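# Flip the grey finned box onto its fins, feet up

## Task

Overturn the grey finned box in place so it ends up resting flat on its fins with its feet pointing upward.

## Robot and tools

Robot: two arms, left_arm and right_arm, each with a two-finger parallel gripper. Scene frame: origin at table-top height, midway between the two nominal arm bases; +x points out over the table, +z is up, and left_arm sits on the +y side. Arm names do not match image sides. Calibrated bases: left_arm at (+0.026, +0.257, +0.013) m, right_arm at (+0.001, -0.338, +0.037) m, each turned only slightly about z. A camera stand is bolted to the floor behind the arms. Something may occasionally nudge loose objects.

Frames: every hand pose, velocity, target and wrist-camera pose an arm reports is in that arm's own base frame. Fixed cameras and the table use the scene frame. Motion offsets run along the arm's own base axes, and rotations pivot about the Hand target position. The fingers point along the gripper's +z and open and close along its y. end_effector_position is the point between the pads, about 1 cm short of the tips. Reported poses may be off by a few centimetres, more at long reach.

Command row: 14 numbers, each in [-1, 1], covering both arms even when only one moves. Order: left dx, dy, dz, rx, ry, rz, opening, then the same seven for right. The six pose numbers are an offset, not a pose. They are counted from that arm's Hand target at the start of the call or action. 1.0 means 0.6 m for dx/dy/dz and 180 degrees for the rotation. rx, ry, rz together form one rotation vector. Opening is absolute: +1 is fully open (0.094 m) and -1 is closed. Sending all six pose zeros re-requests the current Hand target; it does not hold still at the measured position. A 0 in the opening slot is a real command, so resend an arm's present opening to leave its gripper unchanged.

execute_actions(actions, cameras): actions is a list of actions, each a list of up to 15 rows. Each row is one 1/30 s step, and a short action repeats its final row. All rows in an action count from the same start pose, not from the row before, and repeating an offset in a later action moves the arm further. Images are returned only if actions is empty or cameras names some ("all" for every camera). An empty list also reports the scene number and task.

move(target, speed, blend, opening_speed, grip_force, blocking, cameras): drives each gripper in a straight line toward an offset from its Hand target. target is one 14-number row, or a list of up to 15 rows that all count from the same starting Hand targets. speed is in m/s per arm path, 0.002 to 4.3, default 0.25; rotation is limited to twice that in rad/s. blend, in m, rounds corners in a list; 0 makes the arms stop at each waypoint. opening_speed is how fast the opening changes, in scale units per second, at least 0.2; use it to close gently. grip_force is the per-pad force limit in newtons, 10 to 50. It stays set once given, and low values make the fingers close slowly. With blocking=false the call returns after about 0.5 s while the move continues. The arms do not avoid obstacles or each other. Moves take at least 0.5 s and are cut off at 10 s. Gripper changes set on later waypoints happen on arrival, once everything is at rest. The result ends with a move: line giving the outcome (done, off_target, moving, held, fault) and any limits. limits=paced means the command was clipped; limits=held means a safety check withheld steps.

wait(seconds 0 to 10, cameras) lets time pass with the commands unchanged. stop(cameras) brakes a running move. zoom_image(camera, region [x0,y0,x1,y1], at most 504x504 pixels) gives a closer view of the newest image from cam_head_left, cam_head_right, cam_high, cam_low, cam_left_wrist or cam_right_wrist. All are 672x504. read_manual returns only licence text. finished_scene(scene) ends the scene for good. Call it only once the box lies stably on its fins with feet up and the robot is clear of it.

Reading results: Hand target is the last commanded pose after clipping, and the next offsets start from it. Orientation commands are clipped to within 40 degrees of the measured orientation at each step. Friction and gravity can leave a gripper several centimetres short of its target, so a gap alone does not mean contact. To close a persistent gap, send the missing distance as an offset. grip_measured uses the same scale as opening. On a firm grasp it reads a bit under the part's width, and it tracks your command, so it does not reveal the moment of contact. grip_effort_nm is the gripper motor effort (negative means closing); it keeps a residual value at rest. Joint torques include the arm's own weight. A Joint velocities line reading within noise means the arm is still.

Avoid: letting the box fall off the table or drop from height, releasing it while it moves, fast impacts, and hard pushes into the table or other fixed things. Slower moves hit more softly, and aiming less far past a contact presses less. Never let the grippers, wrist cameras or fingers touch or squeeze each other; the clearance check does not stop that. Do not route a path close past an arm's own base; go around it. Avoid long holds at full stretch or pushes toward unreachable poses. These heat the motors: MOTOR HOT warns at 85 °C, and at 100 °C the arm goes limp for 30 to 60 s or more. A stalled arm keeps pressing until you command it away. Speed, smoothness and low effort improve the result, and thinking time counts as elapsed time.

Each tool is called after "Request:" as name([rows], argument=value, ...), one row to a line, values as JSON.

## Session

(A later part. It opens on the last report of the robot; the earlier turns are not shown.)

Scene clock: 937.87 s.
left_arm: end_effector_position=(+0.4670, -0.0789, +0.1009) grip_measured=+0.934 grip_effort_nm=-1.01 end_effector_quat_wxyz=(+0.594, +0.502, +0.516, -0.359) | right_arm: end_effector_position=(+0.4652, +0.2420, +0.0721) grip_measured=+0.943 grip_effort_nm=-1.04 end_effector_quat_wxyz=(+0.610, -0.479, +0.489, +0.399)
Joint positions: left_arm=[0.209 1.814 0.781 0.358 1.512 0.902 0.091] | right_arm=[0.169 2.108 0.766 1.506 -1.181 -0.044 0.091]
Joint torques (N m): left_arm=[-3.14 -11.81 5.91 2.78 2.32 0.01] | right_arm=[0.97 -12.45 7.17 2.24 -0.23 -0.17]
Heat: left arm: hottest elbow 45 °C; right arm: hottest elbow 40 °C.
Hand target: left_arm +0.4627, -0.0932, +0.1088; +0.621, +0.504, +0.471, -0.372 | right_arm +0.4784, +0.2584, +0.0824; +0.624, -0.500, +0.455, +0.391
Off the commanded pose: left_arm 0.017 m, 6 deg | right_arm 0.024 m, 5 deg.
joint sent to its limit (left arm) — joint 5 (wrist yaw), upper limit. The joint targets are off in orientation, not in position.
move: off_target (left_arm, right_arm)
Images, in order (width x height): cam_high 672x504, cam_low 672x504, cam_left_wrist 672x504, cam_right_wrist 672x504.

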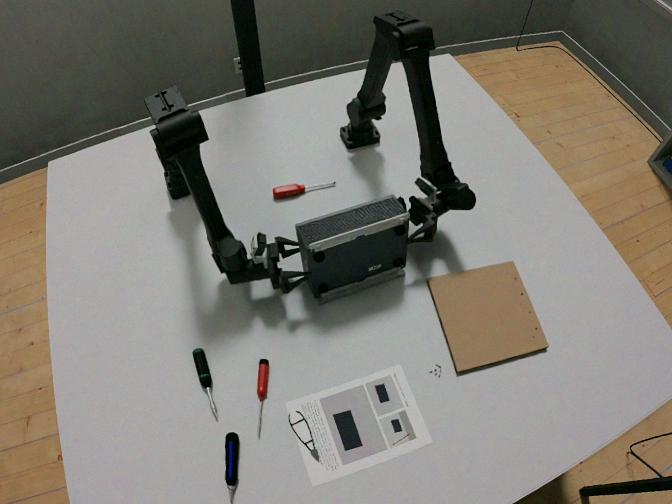

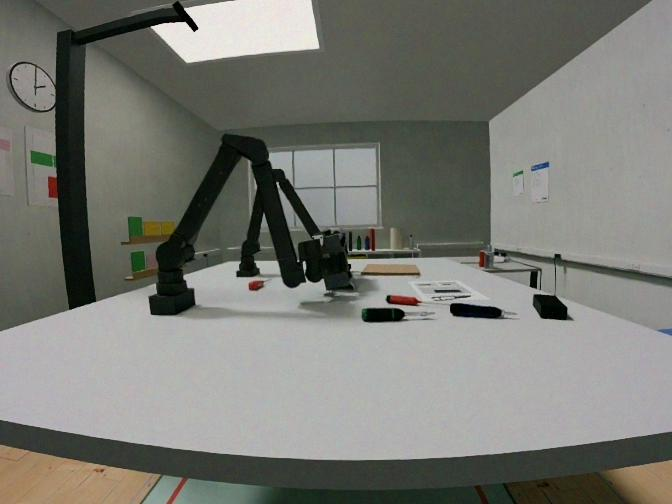

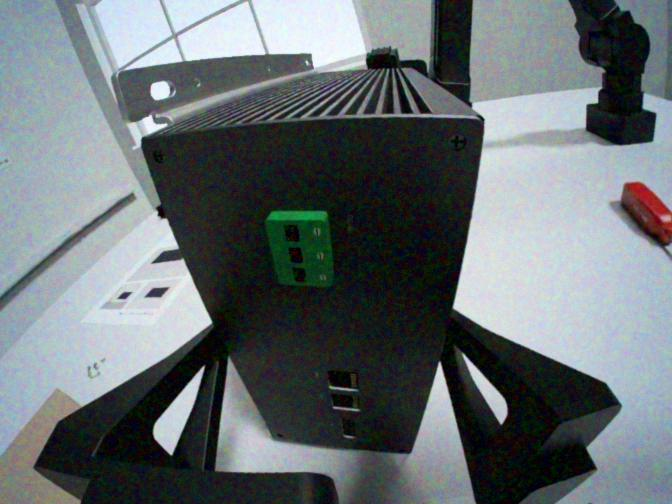

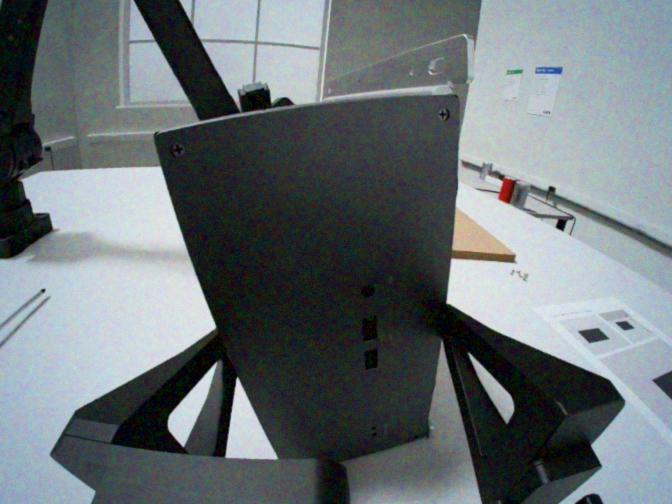

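Request:
move(target=[0.007,0.024,-0.008,0,0,0,0.85, -0.02,-0.02,-0.012,0,0,0,0.6], speed=0.04)

Request:
move([
  [0,0.0,0,0,0,0,1, 0,0,0,0,0,0,0.6],
  [0,0.12,0.01,0,0,0,1, 0,0,0,0,0,0,0.6],
  [0,0.16,0.3,0,0,0,1, 0,0,0,0,0,0,0.6],
], speed=[0.04,0.06,0.12], cameras=["cam_high","cam_low","cam_head_right","cam_right_wrist"])

Scene clock: 951.37 s.
left_arm: end_effector_position=(+0.4678, -0.0783, +0.1007) grip_measured=+0.934 grip_effort_nm=-1.01 end_effector_quat_wxyz=(+0.596, +0.501, +0.513, -0.362) | right_arm: end_effector_position=(+0.4644, +0.2417, +0.0718) grip_measured=+0.943 grip_effort_nm=-1.04 end_effector_quat_wxyz=(+0.614, -0.476, +0.486, +0.400)
Joint positions: left_arm=[0.21 1.827 0.776 0.44 1.521 0.838 0.091] | right_arm=[0.169 2.122 0.769 1.55 -1.179 -0.016 0.091]
Joint torques (N m): left_arm=[-0.85 -11.16 5.96 2.65 1.91 0.05] | right_arm=[-0.5 -12.51 4.57 2.71 -1.17 -0.38]
Heat: left arm: hottest elbow 44 °C; right arm: hottest elbow 39 °C.
Hand target: left_arm +0.4669, -0.0788, +0.1040; +0.621, +0.504, +0.471, -0.372 | right_arm +0.4664, +0.2465, +0.0752; +0.624, -0.500, +0.455, +0.391
Off the commanded pose: left_arm 0.003 m, 6 deg | right_arm 0.006 m, 5 deg.
joint sent to its limit (left arm) — joint 5 (wrist yaw), upper limit. The joint targets are off in orientation, not in position.
joint sent to its limit (right arm) — joint 4 (wrist pitch), upper limit. The joint targets still meet the commanded pose.
move: off_target (left_arm, right_arm)

Scene clock: 956.37 s.
left_arm: end_effector_position=(+0.4590, +0.0087, +0.2673) grip_measured=+0.998 grip_effort_nm=0.15 end_effector_quat_wxyz=(+0.636, +0.458, +0.541, -0.305) | right_arm: end_effector_position=(+0.4654, +0.2422, +0.0718) grip_measured=+0.943 grip_effort_nm=-1.04 end_effector_quat_wxyz=(+0.612, -0.478, +0.484, +0.403)
Joint positions: left_arm=[0.409 1.444 0.828 0.264 1.558 0.608 0.094] | right_arm=[0.168 2.125 0.775 1.55 -1.187 -0.011 0.091]
Joint torques (N m): left_arm=[0.09 -9.76 11.17 1.28 0.28 -0.34] | right_arm=[-0.03 -13.68 4.08 2.65 -0.8 -0.42]
Heat: left arm: hottest elbow 44 °C; right arm: hottest elbow 39 °C.
Hand target: left_arm +0.4669, +0.0172, +0.2839; +0.621, +0.504, +0.471, -0.372 | right_arm +0.4664, +0.2465, +0.0753; +0.625, -0.500, +0.455, +0.391
Off the commanded pose: left_arm 0.020 m, 12 deg | right_arm 0.006 m, 5 deg.
joint read past its limit (left arm) — joint 5 (wrist yaw), upper limit.
joint sent to its limit (left arm) — joint 5 (wrist yaw), upper limit. The joint targets are off in orientation, not in position.
joint sent to its limit (right arm) — joint 4 (wrist pitch), upper limit. The joint targets still meet the commanded pose.
move: off_target (left_arm, right_arm)
Images, in order (width x height): cam_head_right 672x504, cam_high 672x504, cam_low 672x504, cam_right_wrist 672x504.

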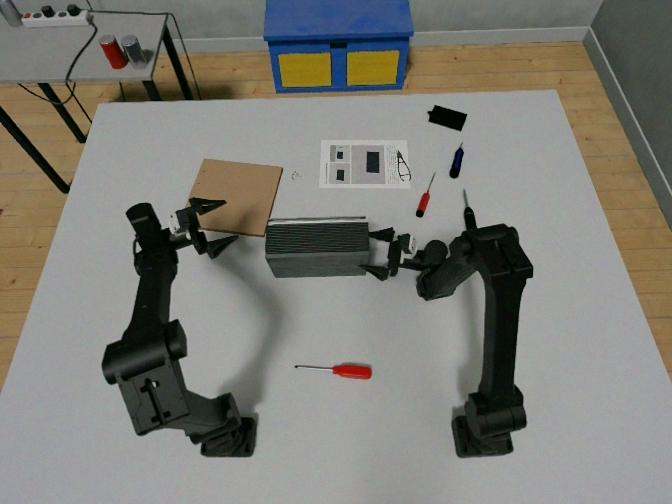

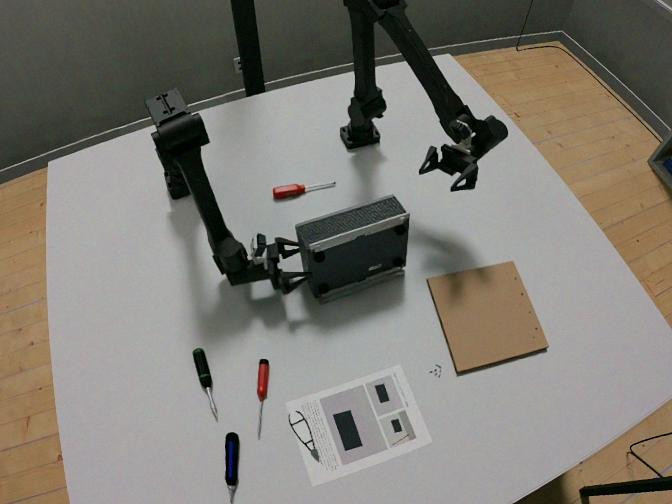

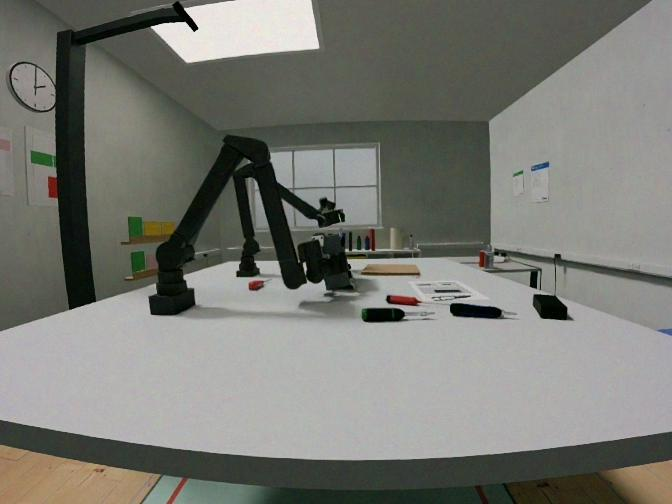

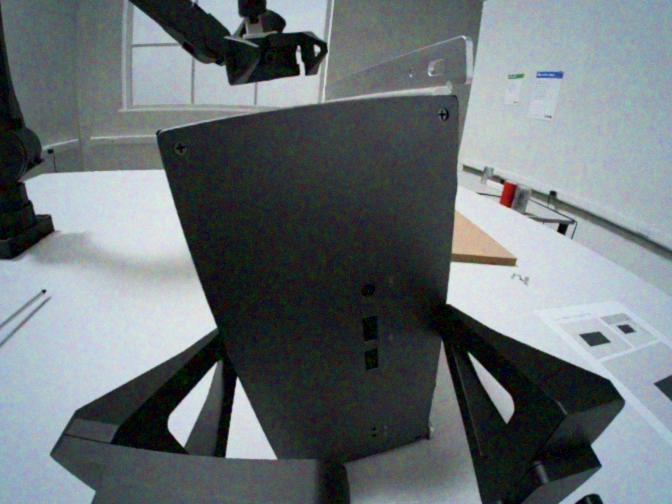

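Request:
move(target=[0.0585,-0.352,0.077,0.4935,0.0916,0.0692,0, 0,0,0,0,0,0,0.6], speed=0.2, cameras=["cam_high","cam_low","cam_head_right","cam_left_wrist"])

Scene clock: 981.60 s.
left_arm: end_effector_position=(+0.4925, -0.1883, +0.3244) grip_measured=+0.003 grip_effort_nm=-0.12 end_effector_quat_wxyz=(+0.055, +0.695, +0.715, +0.061) | right_arm: end_effector_position=(+0.4654, +0.2422, +0.0718) grip_measured=+0.943 grip_effort_nm=-1.04 end_effector_quat_wxyz=(+0.612, -0.478, +0.484, +0.403)
Joint positions: left_arm=[-0.388 1.637 1.809 -1.596 -0.071 1.16 0.047] | right_arm=[0.168 2.125 0.775 1.55 -1.187 -0.011 0.091]
Joint torques (N m): left_arm=[-1.14 -11.58 12.52 0.58 -0.03 -0.35] | right_arm=[0.26 -12.63 4.1 2.54 -0.75 -0.43]
Heat: left arm: hottest elbow 46 °C; right arm: hottest elbow 37 °C.
Hand target: left_arm +0.5020, -0.1940, +0.3301; +0.059, +0.691, +0.718, +0.063 | right_arm +0.4664, +0.2465, +0.0753; +0.625, -0.500, +0.455, +0.391
Off the commanded pose: left_arm 0.012 m, 1 deg | right_arm 0.006 m, 5 deg.
joint sent to its limit (right arm) — joint 4 (wrist pitch), upper limit. The joint targets still meet the commanded pose.
move: off_target (left_arm, right_arm)
Images, in order (width x height): cam_head_right 672x504, cam_high 672x504, cam_low 672x504, cam_left_wrist 672x504.

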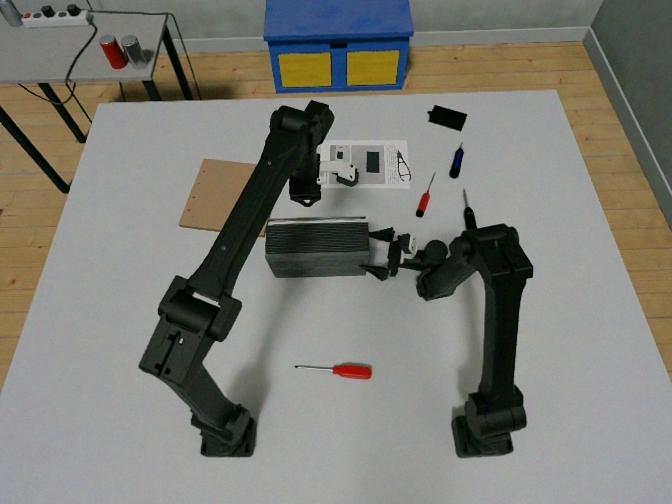

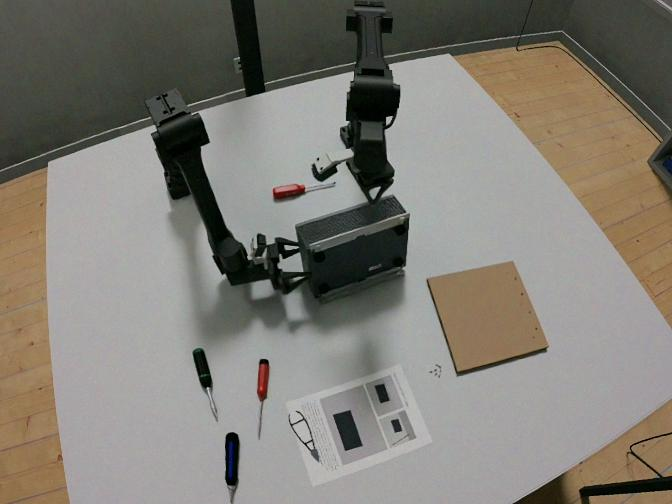

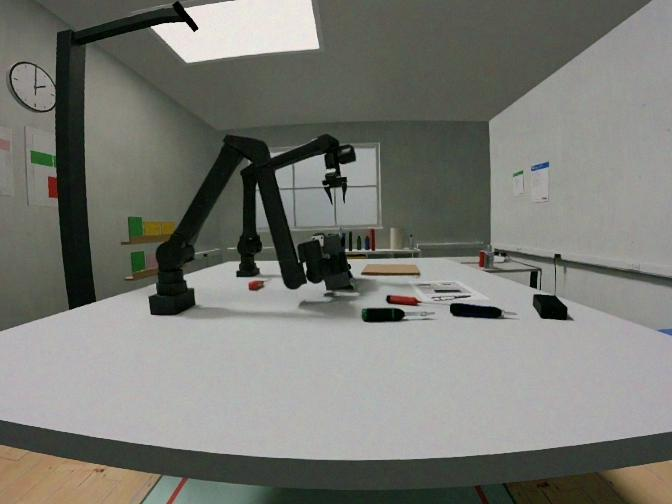

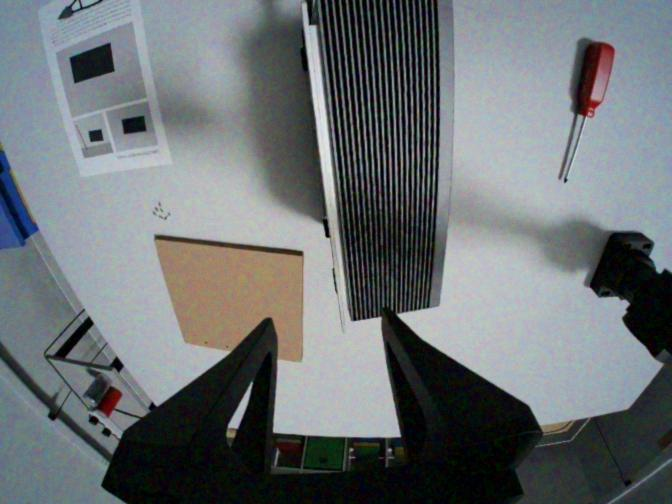

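Request:
move(target=[0,-0.033,-0.14,0,0,0,0, 0,0,0,0,0,0,0.6], speed=0.1, cameras=["cam_left_wrist","cam_low"])

Scene clock: 991.20 s.
left_arm: end_effector_position=(+0.4985, -0.2073, +0.2583) grip_measured=+0.003 grip_effort_nm=-0.12 end_effector_quat_wxyz=(+0.065, +0.692, +0.716, +0.065) | right_arm: end_effector_position=(+0.4654, +0.2422, +0.0718) grip_measured=+0.943 grip_effort_nm=-1.04 end_effector_quat_wxyz=(+0.612, -0.478, +0.484, +0.403)
Joint positions: left_arm=[-0.418 1.642 1.64 -1.401 -0.077 1.124 0.047] | right_arm=[0.168 2.125 0.775 1.55 -1.187 -0.011 0.091]
Joint torques (N m): left_arm=[-1.49 -11.99 9.07 1.44 -0.02 -0.32] | right_arm=[-0.32 -12.86 4.12 2.47 -0.78 -0.41]
Heat: left arm: hottest elbow 47 °C; right arm: hottest elbow 37 °C.
Hand target: left_arm +0.5020, -0.2137, +0.2460; +0.059, +0.691, +0.718, +0.063 | right_arm +0.4664, +0.2465, +0.0753; +0.625, -0.500, +0.455, +0.391
Off the commanded pose: left_arm 0.014 m, 1 deg | right_arm 0.006 m, 5 deg.
joint sent to its limit (right arm) — joint 4 (wrist pitch), upper limit. The joint targets still meet the commanded pose.
move: off_target (left_arm, right_arm)
Images, in order (width x height): cam_low 672x504, cam_left_wrist 672x504.

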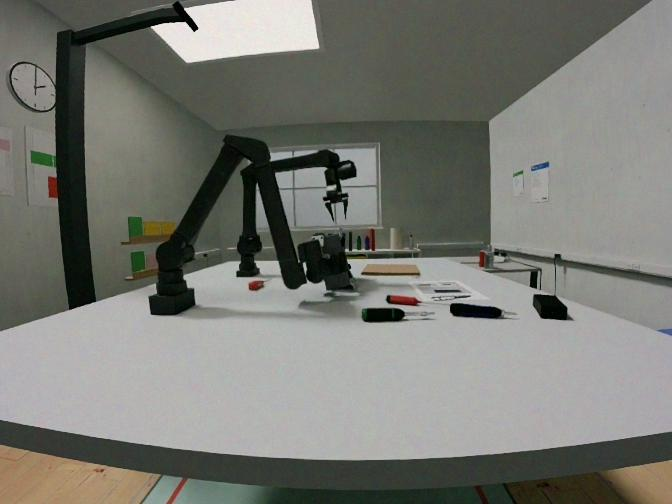

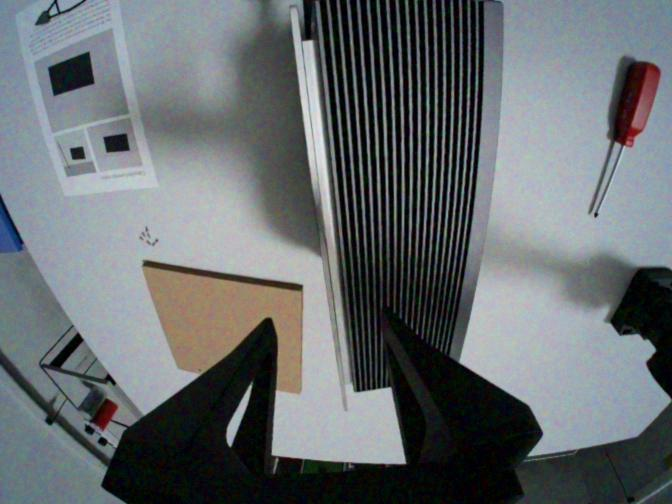

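Request:
move(target=[0,0.0,-0.1,0,0,0,0, 0,0,0,0,0,0,0.6], speed=0.05, cameras=["cam_left_wrist"])

Scene clock: 999.50 s.
left_arm: end_effector_position=(+0.4995, -0.2079, +0.2045) grip_measured=+0.003 grip_effort_nm=-0.11 end_effector_quat_wxyz=(+0.067, +0.691, +0.716, +0.066) | right_arm: end_effector_position=(+0.4654, +0.2422, +0.0718) grip_measured=+0.943 grip_effort_nm=-1.04 end_effector_quat_wxyz=(+0.612, -0.478, +0.484, +0.403)
Joint positions: left_arm=[-0.418 1.653 1.511 -1.257 -0.077 1.124 0.047] | right_arm=[0.168 2.125 0.775 1.55 -1.187 -0.01 0.091]
Joint torques (N m): left_arm=[-1.61 -11.75 8.28 1.76 0 -0.34] | right_arm=[-0.26 -12.86 3.99 2.59 -0.8 -0.48]
Heat: left arm: hottest elbow 47 °C; right arm: hottest elbow 37 °C.
Hand target: left_arm +0.5020, -0.2139, +0.1861; +0.059, +0.691, +0.718, +0.063 | right_arm +0.4664, +0.2465, +0.0753; +0.624, -0.500, +0.455, +0.391
Off the commanded pose: left_arm 0.020 m, 1 deg | right_arm 0.006 m, 5 deg.
joint sent to its limit (right arm) — joint 4 (wrist pitch), upper limit. The joint targets still meet the commanded pose.
move: off_target (left_arm, right_arm)
Images, in order (width x height): cam_left_wrist 672x504.

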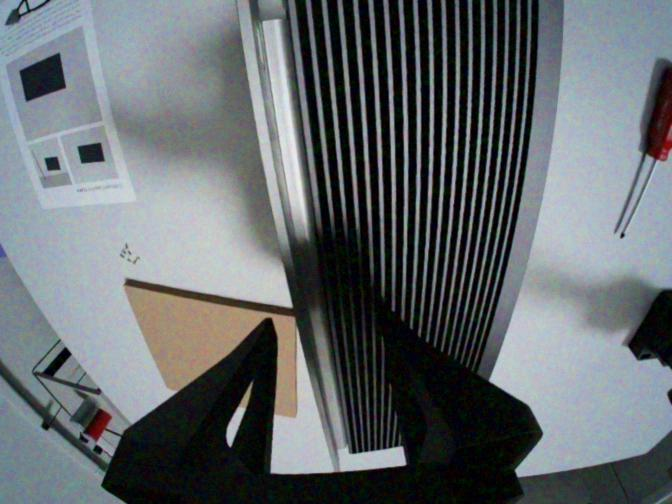

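Request:
move(target=[0,0.0,-0.03,0,0,0,0, 0,0,0,0,0,0,0.6], speed=0.03, cameras=["cam_left_wrist"])

Scene clock: 1005.33 s.
left_arm: end_effector_position=(+0.5018, -0.2092, +0.2047) grip_measured=+0.003 grip_effort_nm=-0.11 end_effector_quat_wxyz=(+0.081, +0.690, +0.715, +0.071) | right_arm: end_effector_position=(+0.4654, +0.2422, +0.0718) grip_measured=+0.943 grip_effort_nm=-1.04 end_effector_quat_wxyz=(+0.612, -0.478, +0.484, +0.403)
Joint positions: left_arm=[-0.419 1.641 1.493 -1.221 -0.078 1.124 0.047] | right_arm=[0.168 2.125 0.775 1.55 -1.187 -0.01 0.091]
Joint torques (N m): left_arm=[-1.44 -10.29 6.75 2.09 0.02 -0.34] | right_arm=[0.15 -13.51 4 2.65 -0.81 -0.43]
Heat: left arm: hottest elbow 47 °C; right arm: hottest elbow 36 °C.
Hand target: left_arm +0.5020, -0.2138, +0.1682; +0.059, +0.691, +0.718, +0.063 | right_arm +0.4664, +0.2465, +0.0753; +0.624, -0.500, +0.455, +0.391
Off the commanded pose: left_arm 0.037 m, 3 deg | right_arm 0.006 m, 5 deg.
joint sent to its limit (right arm) — joint 4 (wrist pitch), upper limit. The joint targets still meet the commanded pose.
move: off_target (left_arm, right_arm)
Images, in order (width x height): cam_left_wrist 672x504.

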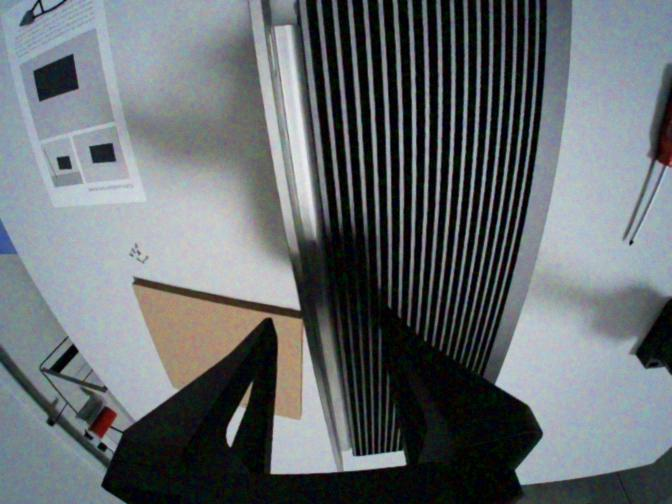

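Request:
move(target=[0,0.0,0.048,0,0,0,0, 0,0,0,0,0,0,0.6], speed=0.03)

Request:
move(target=[0,0.0,0,0,0,0,-0.97, 0,0,0,0,0,0,0.6], opening_speed=0.5, cameras=["cam_left_wrist","cam_right_wrist"])

Scene clock: 1011.70 s.
left_arm: end_effector_position=(+0.4972, -0.2071, +0.2044) grip_measured=+0.002 grip_effort_nm=-0.10 end_effector_quat_wxyz=(+0.070, +0.691, +0.716, +0.067) | right_arm: end_effector_position=(+0.4653, +0.2422, +0.0718) grip_measured=+0.943 grip_effort_nm=-1.04 end_effector_quat_wxyz=(+0.612, -0.478, +0.484, +0.403)
Joint positions: left_arm=[-0.419 1.642 1.496 -1.246 -0.078 1.123 0.047] | right_arm=[0.168 2.125 0.775 1.55 -1.187 -0.01 0.091]
Joint torques (N m): left_arm=[-1.44 -11.11 11.22 0.32 0.04 -0.32] | right_arm=[-0.03 -12.75 4.1 2.55 -0.78 -0.37]
Heat: left arm: hottest elbow 47 °C; right arm: hottest elbow 36 °C.
Hand target: left_arm +0.5019, -0.2138, +0.1969; +0.059, +0.691, +0.718, +0.063 | right_arm +0.4664, +0.2465, +0.0752; +0.624, -0.500, +0.455, +0.391
Off the commanded pose: left_arm 0.011 m, 1 deg | right_arm 0.006 m, 5 deg.
joint sent to its limit (right arm) — joint 4 (wrist pitch), upper limit. The joint targets still meet the commanded pose.
move: off_target (left_arm, right_arm)

Scene clock: 1013.87 s.
left_arm: end_effector_position=(+0.4982, -0.2068, +0.2074) grip_measured=-0.816 grip_effort_nm=-0.99 end_effector_quat_wxyz=(+0.068, +0.689, +0.718, +0.070) | right_arm: end_effector_position=(+0.4642, +0.2424, +0.0723) grip_measured=+0.943 grip_effort_nm=-1.04 end_effector_quat_wxyz=(+0.615, -0.484, +0.477, +0.400)
Joint positions: left_arm=[-0.42 1.644 1.507 -1.257 -0.085 1.117 0.009] | right_arm=[0.168 2.125 0.776 1.556 -1.193 -0.023 0.091]
Joint torques (N m): left_arm=[-1.49 -11.28 10.44 0.68 0.3 -0.27] | right_arm=[-0.26 -12.63 4.05 2.39 -0.53 -0.32]
Heat: left arm: hottest elbow 47 °C; right arm: hottest elbow 36 °C.
Hand target: left_arm +0.5021, -0.2136, +0.1970; +0.059, +0.691, +0.718, +0.063 | right_arm +0.4664, +0.2465, +0.0752; +0.624, -0.500, +0.455, +0.391
Off the commanded pose: left_arm 0.013 m, 1 deg | right_arm 0.005 m, 3 deg.
joint sent to its limit (right arm) — joint 4 (wrist pitch), upper limit. The joint targets still meet the commanded pose.
move: off_target (left_arm, right_arm)
Images, in order (width x height): cam_left_wrist 672x504, cam_right_wrist 672x504.

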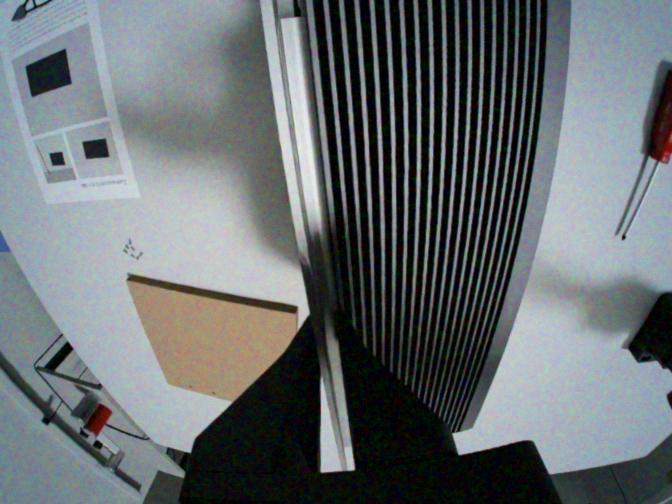

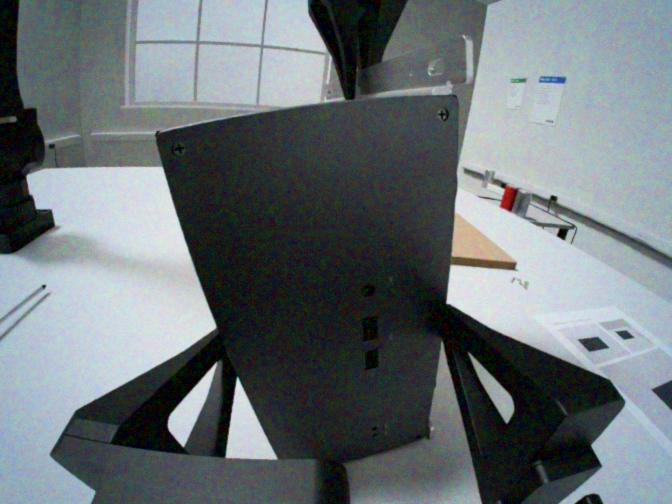

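Request:
move([
  [0,0,0,0,0,0,-0.97, 0.0,0,0,0,0.0,0,1],
  [0,0,0,0,0,0,-0.97, 0.0,-0.07,0.01,0,0.04,-0.03,1],
  [0,0,0,0,0,0,-0.97, -0.02,-0.2,0.05,0,0.06,-0.06,1],
], speed=[0.04,0.05,0.1], cameras=["cam_high","cam_low","cam_right_wrist"])

Scene clock: 1024.57 s.
left_arm: end_effector_position=(+0.4982, -0.2072, +0.2077) grip_measured=-0.817 grip_effort_nm=-1.01 end_effector_quat_wxyz=(+0.069, +0.689, +0.718, +0.069) | right_arm: end_effector_position=(+0.4537, +0.1320, +0.1017) grip_measured=+0.999 grip_effort_nm=0.02 end_effector_quat_wxyz=(+0.612, -0.420, +0.554, +0.377)
Joint positions: left_arm=[-0.42 1.644 1.508 -1.257 -0.083 1.117 0.009] | right_arm=[-0.076 1.948 0.626 1.441 -1.275 0.017 0.094]
Joint torques (N m): left_arm=[-1.38 -11.22 10.3 0.72 0.2 -0.26] | right_arm=[-1.61 -12.22 2.66 1.43 -0.11 0.08]
Heat: left arm: hottest elbow 47 °C; right arm: hottest elbow 36 °C.
Hand target: left_arm +0.5020, -0.2136, +0.1970; +0.059, +0.691, +0.718, +0.063 | right_arm +0.4544, +0.1265, +0.1053; +0.613, -0.416, +0.557, +0.376
Off the commanded pose: left_arm 0.013 m, 1 deg | right_arm 0.007 m, 1 deg.
move: off_target (left_arm)
Images, in order (width x height): cam_high 672x504, cam_low 672x504, cam_right_wrist 672x504.

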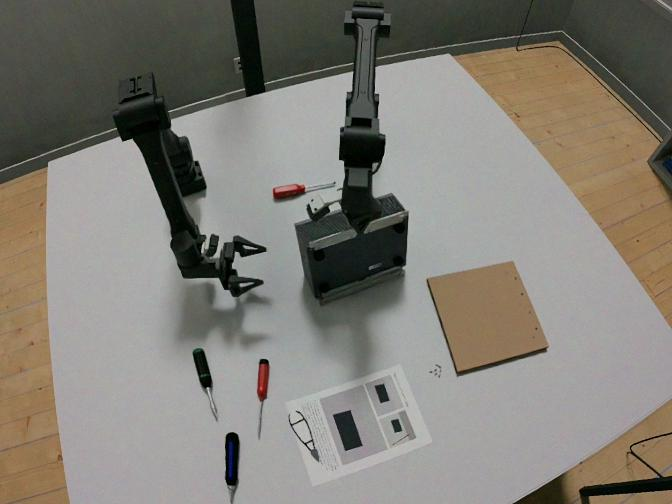

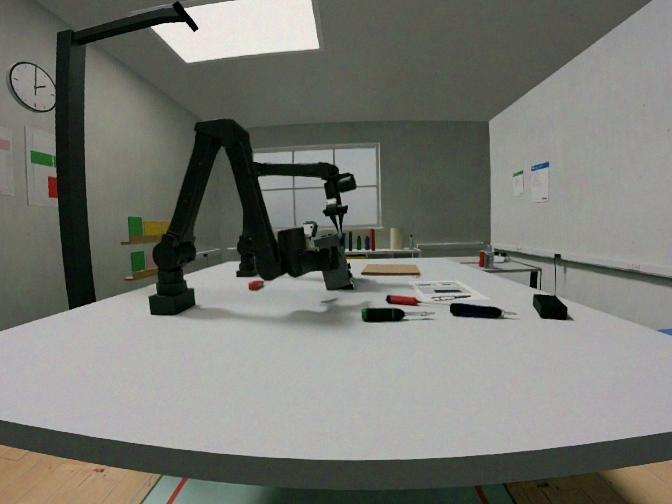

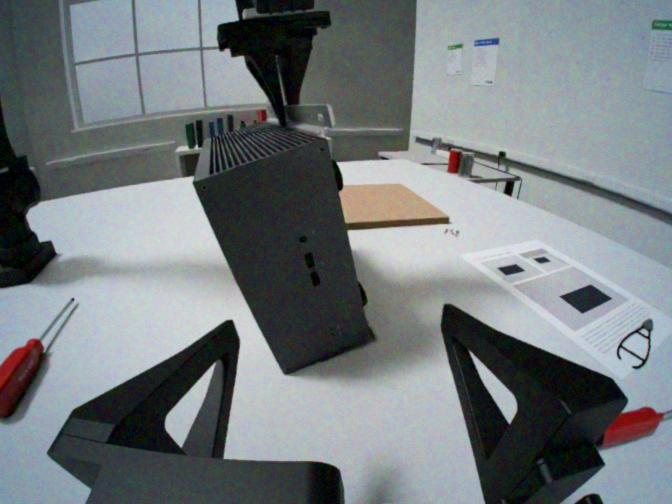

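Request:
move([
  [-0.112,-0.005,0.02,0.0073,-0.083,0,-0.97,0,0,0,0,0,0,1],
  [-0.2025,-0.013,0.0102,0.0146,-0.166,0,-0.97,0,0,0,0,0,0,1],
  [-0.287,-0.0204,-0.023,0.0219,-0.249,0,-0.97,0,0,0,0,0,0,1],
], speed=0.08, blend=[0.02,0.02,0], cameras=["cam_high","cam_low","cam_left_wrist"])

Scene clock: 1044.63 s.
left_arm: end_effector_position=(+0.3199, -0.2186, +0.1659) grip_measured=-0.847 grip_effort_nm=-1.00 end_effector_quat_wxyz=(+0.285, +0.624, +0.646, +0.337) | right_arm: end_effector_position=(+0.4537, +0.1320, +0.1017) grip_measured=+0.999 grip_effort_nm=0.02 end_effector_quat_wxyz=(+0.612, -0.420, +0.554, +0.377)
Joint positions: left_arm=[-0.902 1.096 0.648 -0.514 -0.73 0.873 0.007] | right_arm=[-0.076 1.948 0.626 1.441 -1.275 0.017 0.094]
Joint torques (N m): left_arm=[-0.44 -5.01 10.69 2.93 -1.01 0.05] | right_arm=[-1.44 -12.63 2.58 1.21 -0.11 0.03]
Heat: left arm: hottest elbow 48 °C; right arm: hottest elbow 35 °C.
Hand target: left_arm +0.3298, -0.2260, +0.1833; +0.305, +0.616, +0.639, +0.346 | right_arm +0.4544, +0.1265, +0.1052; +0.613, -0.416, +0.557, +0.376
Off the commanded pose: left_arm 0.021 m, 3 deg | right_arm 0.007 m, 1 deg.
move: off_target (left_arm)
Images, in order (width x height): cam_high 672x504, cam_low 672x504, cam_left_wrist 672x504.

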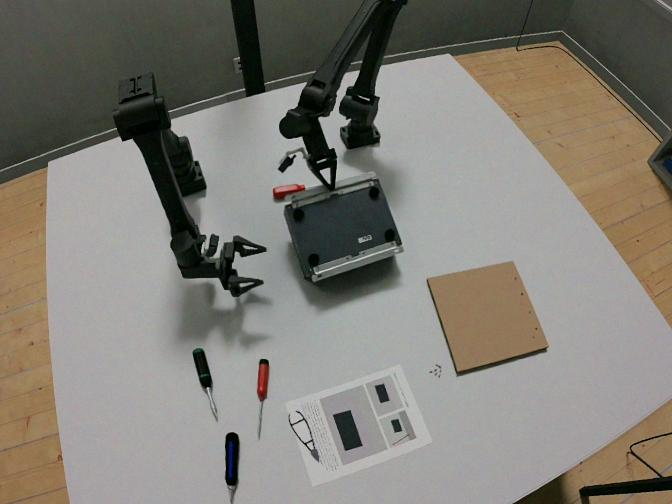

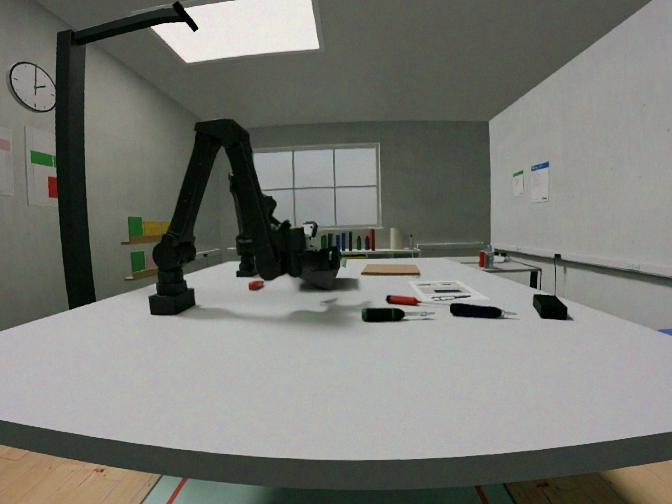

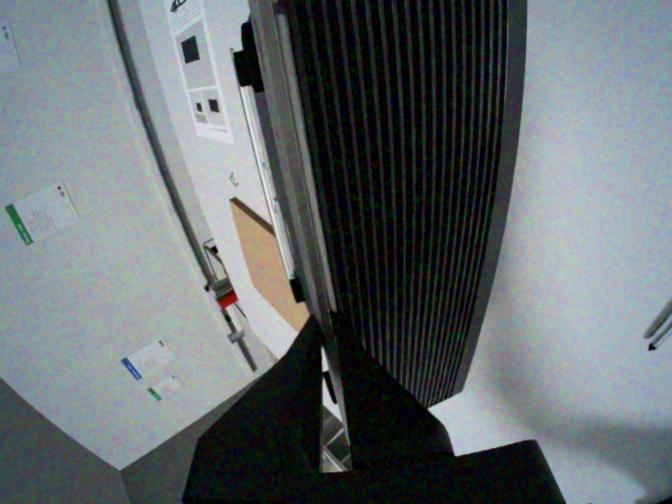

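Request:
move([
  [-0.0733,-0.0064,-0.0538,0.0073,-0.083,0,-0.97,0,0,0,0,0,0,1],
  [-0.1134,-0.01,-0.0997,0.0121,-0.138,0,-0.97,0,0,0,0,0,0,1],
  [-0.145,-0.0127,-0.145,0.017,-0.1937,0,-0.97,0,0,0,0,0,0,1],
], speed=0.045, blend=[0.01,0.01,0], cameras=["cam_high","cam_low","cam_head_right"])

Scene clock: 1060.50 s.
left_arm: end_effector_position=(+0.2483, -0.2191, +0.0868) grip_measured=-0.848 grip_effort_nm=-1.01 end_effector_quat_wxyz=(+0.442, +0.492, +0.534, +0.526) | right_arm: end_effector_position=(+0.4537, +0.1320, +0.1017) grip_measured=+0.999 grip_effort_nm=0.02 end_effector_quat_wxyz=(+0.612, -0.420, +0.554, +0.377)
Joint positions: left_arm=[-1.264 1.697 0.245 1.153 -1.383 1.322 0.007] | right_arm=[-0.076 1.948 0.626 1.441 -1.275 0.017 0.094]
Joint torques (N m): left_arm=[-3.66 -7.18 3.54 3.56 -0.41 0.32] | right_arm=[-1.61 -12.75 2.5 1.26 -0.09 0.03]
Heat: left arm: hottest elbow 48 °C; right arm: hottest shoulder 34 °C.
Hand target: left_arm +0.2427, -0.2335, +0.0961; +0.466, +0.492, +0.508, +0.531 | right_arm +0.4544, +0.1265, +0.1052; +0.613, -0.416, +0.557, +0.376
Off the commanded pose: left_arm 0.018 m, 4 deg | right_arm 0.007 m, 1 deg.
move: off_target (left_arm)
Images, in order (width x height): cam_head_right 672x504, cam_high 672x504, cam_low 672x504.

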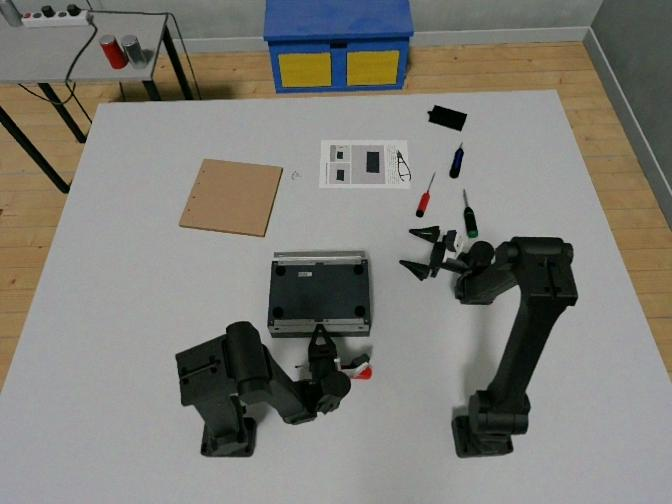

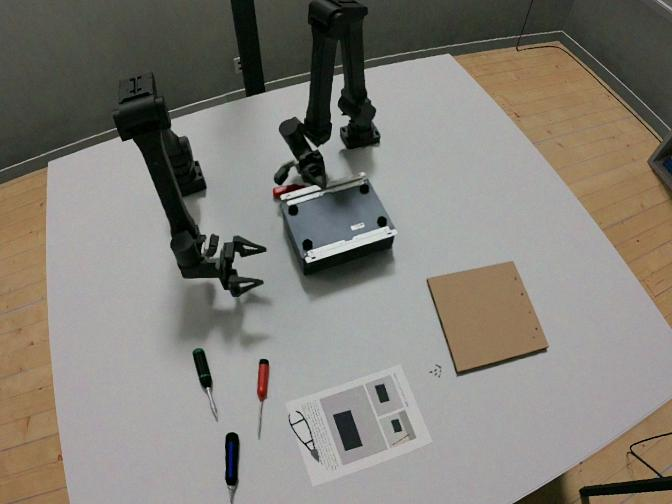

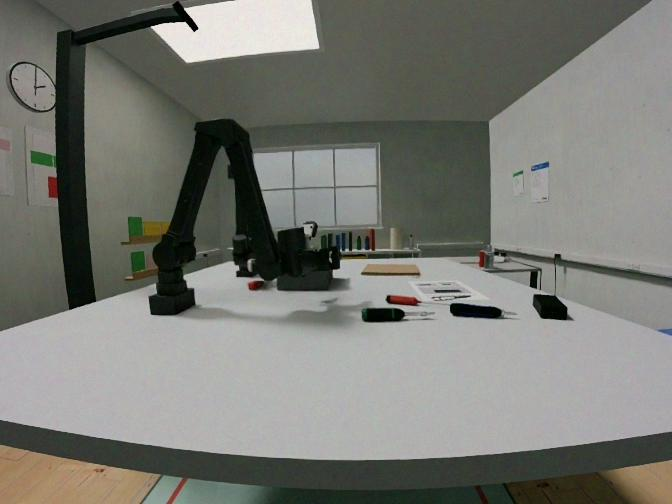

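Request:
zoom_image(camera="cam_low", region=[230, 210, 370, 315])

Scaled by 3.600.

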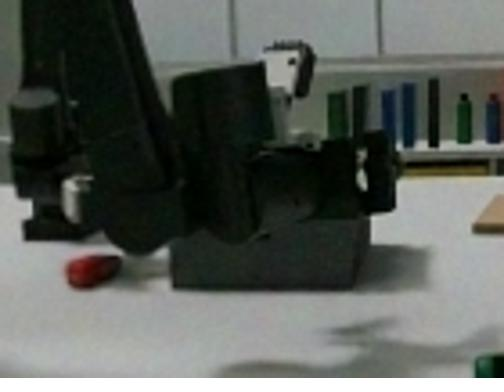

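Request:
move(target=[0.01,0.01,-0.03,0,0,0,-0.97,0,0,0,0,0,0,1], speed=0.02)

Request:
move(target=[0,0,0,0,0,0,-0.5,0,0,0,0,0,0,1], opening_speed=0.3)

Request:
move(target=[0,0,0,0,0,0,0,0,0,0,0,0,0,1], opening_speed=0.5, cameras=["cam_left_wrist"])

Scene clock: 1072.30 s.
left_arm: end_effector_position=(+0.2481, -0.2181, +0.0842) grip_measured=-0.846 grip_effort_nm=-1.01 end_effector_quat_wxyz=(+0.467, +0.472, +0.534, +0.523) | right_arm: end_effector_position=(+0.4537, +0.1320, +0.1017) grip_measured=+0.999 grip_effort_nm=0.02 end_effector_quat_wxyz=(+0.612, -0.420, +0.554, +0.377)
Joint positions: left_arm=[-1.263 1.855 0.24 1.53 -1.381 1.482 0.007] | right_arm=[-0.076 1.948 0.626 1.441 -1.275 0.017 0.094]
Joint torques (N m): left_arm=[-1.2 -4.95 2.04 2.24 1.14 0.22] | right_arm=[-1.49 -12.98 2.61 1.44 -0.1 0.06]
Heat: left arm: hottest elbow 46 °C; right arm: hottest shoulder 34 °C.
Hand target: left_arm +0.2488, -0.2275, +0.0782; +0.466, +0.492, +0.509, +0.531 | right_arm +0.4544, +0.1265, +0.1052; +0.613, -0.416, +0.557, +0.376
Off the commanded pose: left_arm 0.011 m, 4 deg | right_arm 0.007 m, 1 deg.
move: off_target (left_arm)

Scene clock: 1074.17 s.
left_arm: end_effector_position=(+0.2490, -0.2242, +0.0818) grip_measured=-0.504 grip_effort_nm=0.17 end_effector_quat_wxyz=(+0.465, +0.489, +0.517, +0.526) | right_arm: end_effector_position=(+0.4537, +0.1320, +0.1017) grip_measured=+0.999 grip_effort_nm=0.02 end_effector_quat_wxyz=(+0.612, -0.420, +0.554, +0.377)
Joint positions: left_arm=[-1.263 1.883 0.246 1.576 -1.353 1.544 0.023] | right_arm=[-0.076 1.948 0.626 1.441 -1.275 0.017 0.094]
Joint torques (N m): left_arm=[-1.08 -5.66 1.54 2.32 0.1 -0.15] | right_arm=[-2.32 -12.92 2.55 1.44 -0.12 0.04]
Heat: left arm: hottest elbow 46 °C; right arm: hottest shoulder 34 °C.
Hand target: left_arm +0.2488, -0.2275, +0.0781; +0.466, +0.492, +0.509, +0.531 | right_arm +0.4544, +0.1265, +0.1052; +0.613, -0.416, +0.557, +0.376
Off the commanded pose: left_arm 0.005 m, 1 deg | right_arm 0.007 m, 1 deg.
joint sent to its limit (left arm) — joint 4 (wrist pitch), upper limit. The joint targets still meet the commanded pose.
move: done

Scene clock: 1075.50 s.
left_arm: end_effector_position=(+0.2490, -0.2242, +0.0818) grip_measured=-0.004 grip_effort_nm=0.17 end_effector_quat_wxyz=(+0.465, +0.489, +0.517, +0.526) | right_arm: end_effector_position=(+0.4537, +0.1320, +0.1017) grip_measured=+0.999 grip_effort_nm=0.02 end_effector_quat_wxyz=(+0.612, -0.420, +0.554, +0.377)
Joint positions: left_arm=[-1.263 1.883 0.246 1.576 -1.353 1.544 0.047] | right_arm=[-0.076 1.948 0.626 1.441 -1.275 0.017 0.094]
Joint torques (N m): left_arm=[-1.14 -5.54 1.5 2.28 0.11 -0.15] | right_arm=[-1.55 -13.39 2.45 1.37 -0.11 0.01]
Heat: left arm: hottest elbow 46 °C; right arm: hottest shoulder 34 °C.
Hand target: left_arm +0.2488, -0.2275, +0.0781; +0.466, +0.492, +0.509, +0.531 | right_arm +0.4544, +0.1265, +0.1052; +0.613, -0.416, +0.557, +0.376
Off the commanded pose: left_arm 0.005 m, 1 deg | right_arm 0.007 m, 1 deg.
joint sent to its limit (left arm) — joint 4 (wrist pitch), upper limit. The joint targets still meet the commanded pose.
move: done
Images, in order (width x height): cam_left_wrist 672x504.

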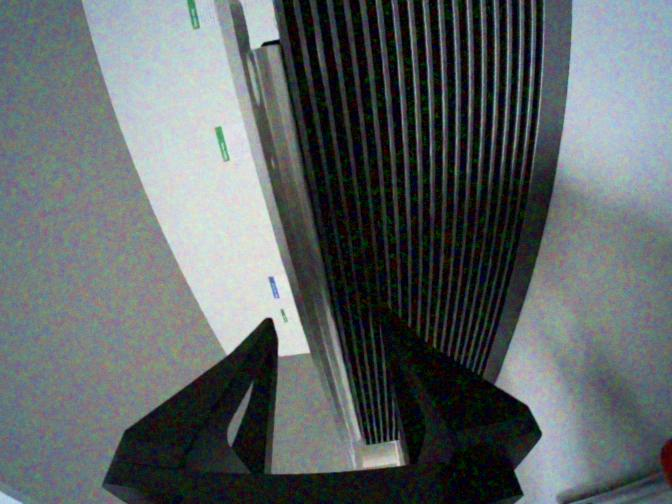

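Retreat along −x then up.

Request:
move([
  [-0.09,0,0.0,0,0,0,0,0,0,0,0,0,0,1],
  [-0.1,0,0.15,0,0,0,0,-0.05,-0.1,0.05,0,0,0,1],
], speed=[0.05,0.1], cameras=["cam_high","cam_low","cam_head_right"])

Request:
zoom_image(camera="cam_low", region=[230, 210, 370, 315])

Scene clock: 1085.10 s.
left_arm: end_effector_position=(+0.1912, -0.2253, +0.1659) grip_measured=-0.003 grip_effort_nm=0.17 end_effector_quat_wxyz=(+0.466, +0.489, +0.512, +0.530) | right_arm: end_effector_position=(+0.4243, +0.0721, +0.1343) grip_measured=+0.999 grip_effort_nm=0.02 end_effector_quat_wxyz=(+0.609, -0.418, +0.556, +0.379)
Joint positions: left_arm=[-1.495 1.47 0.211 1.474 -1.582 1.827 0.047] | right_arm=[-0.243 1.843 0.568 1.514 -1.441 0.149 0.094]
Joint torques (N m): left_arm=[-1.67 -5.3 4.16 1.35 0.07 -0.15] | right_arm=[-2.14 -10.23 2.99 2.14 -0.06 0.06]
Heat: left arm: hottest elbow 45 °C; right arm: hottest shoulder 34 °C.
Hand target: left_arm +0.1888, -0.2274, +0.1681; +0.466, +0.492, +0.508, +0.531 | right_arm +0.4243, +0.0666, +0.1352; +0.613, -0.416, +0.557, +0.376
Off the commanded pose: left_arm 0.004 m, 1 deg | right_arm 0.006 m, 1 deg.
joint sent to its limit (left arm) — joint 5 (wrist yaw), lower limit. The joint targets still meet the commanded pose.
move: done
Images, in order (width x height): cam_head_right 672x504, cam_high 672x504, cam_low 672x504.

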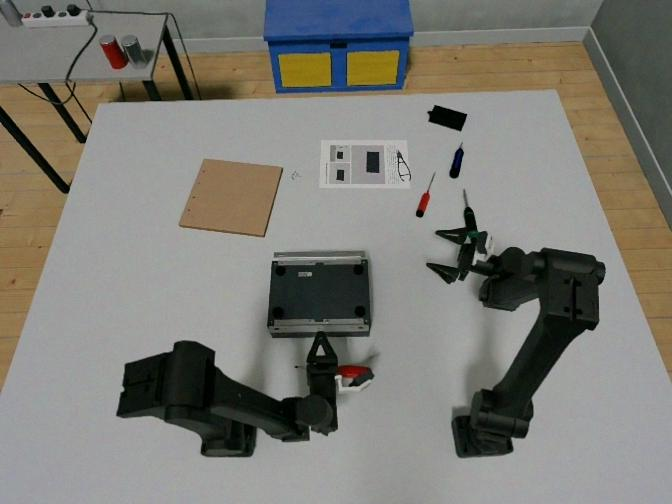

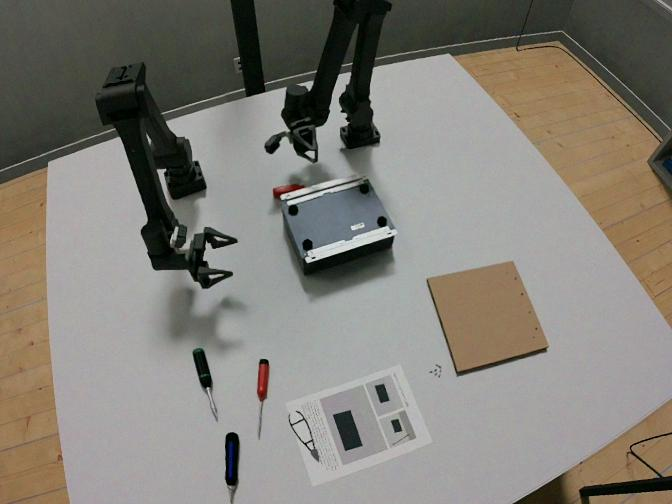

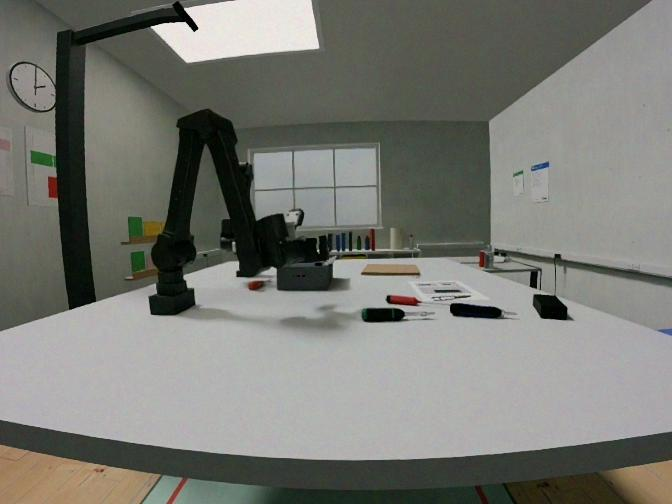

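Scaled by 3.600.

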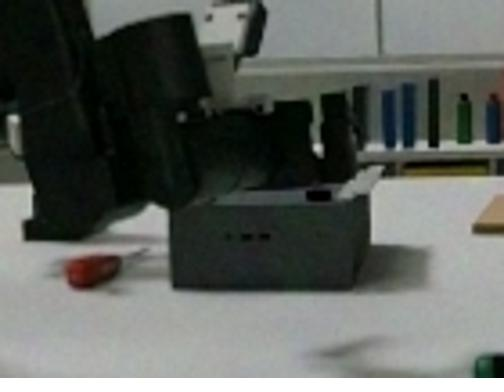

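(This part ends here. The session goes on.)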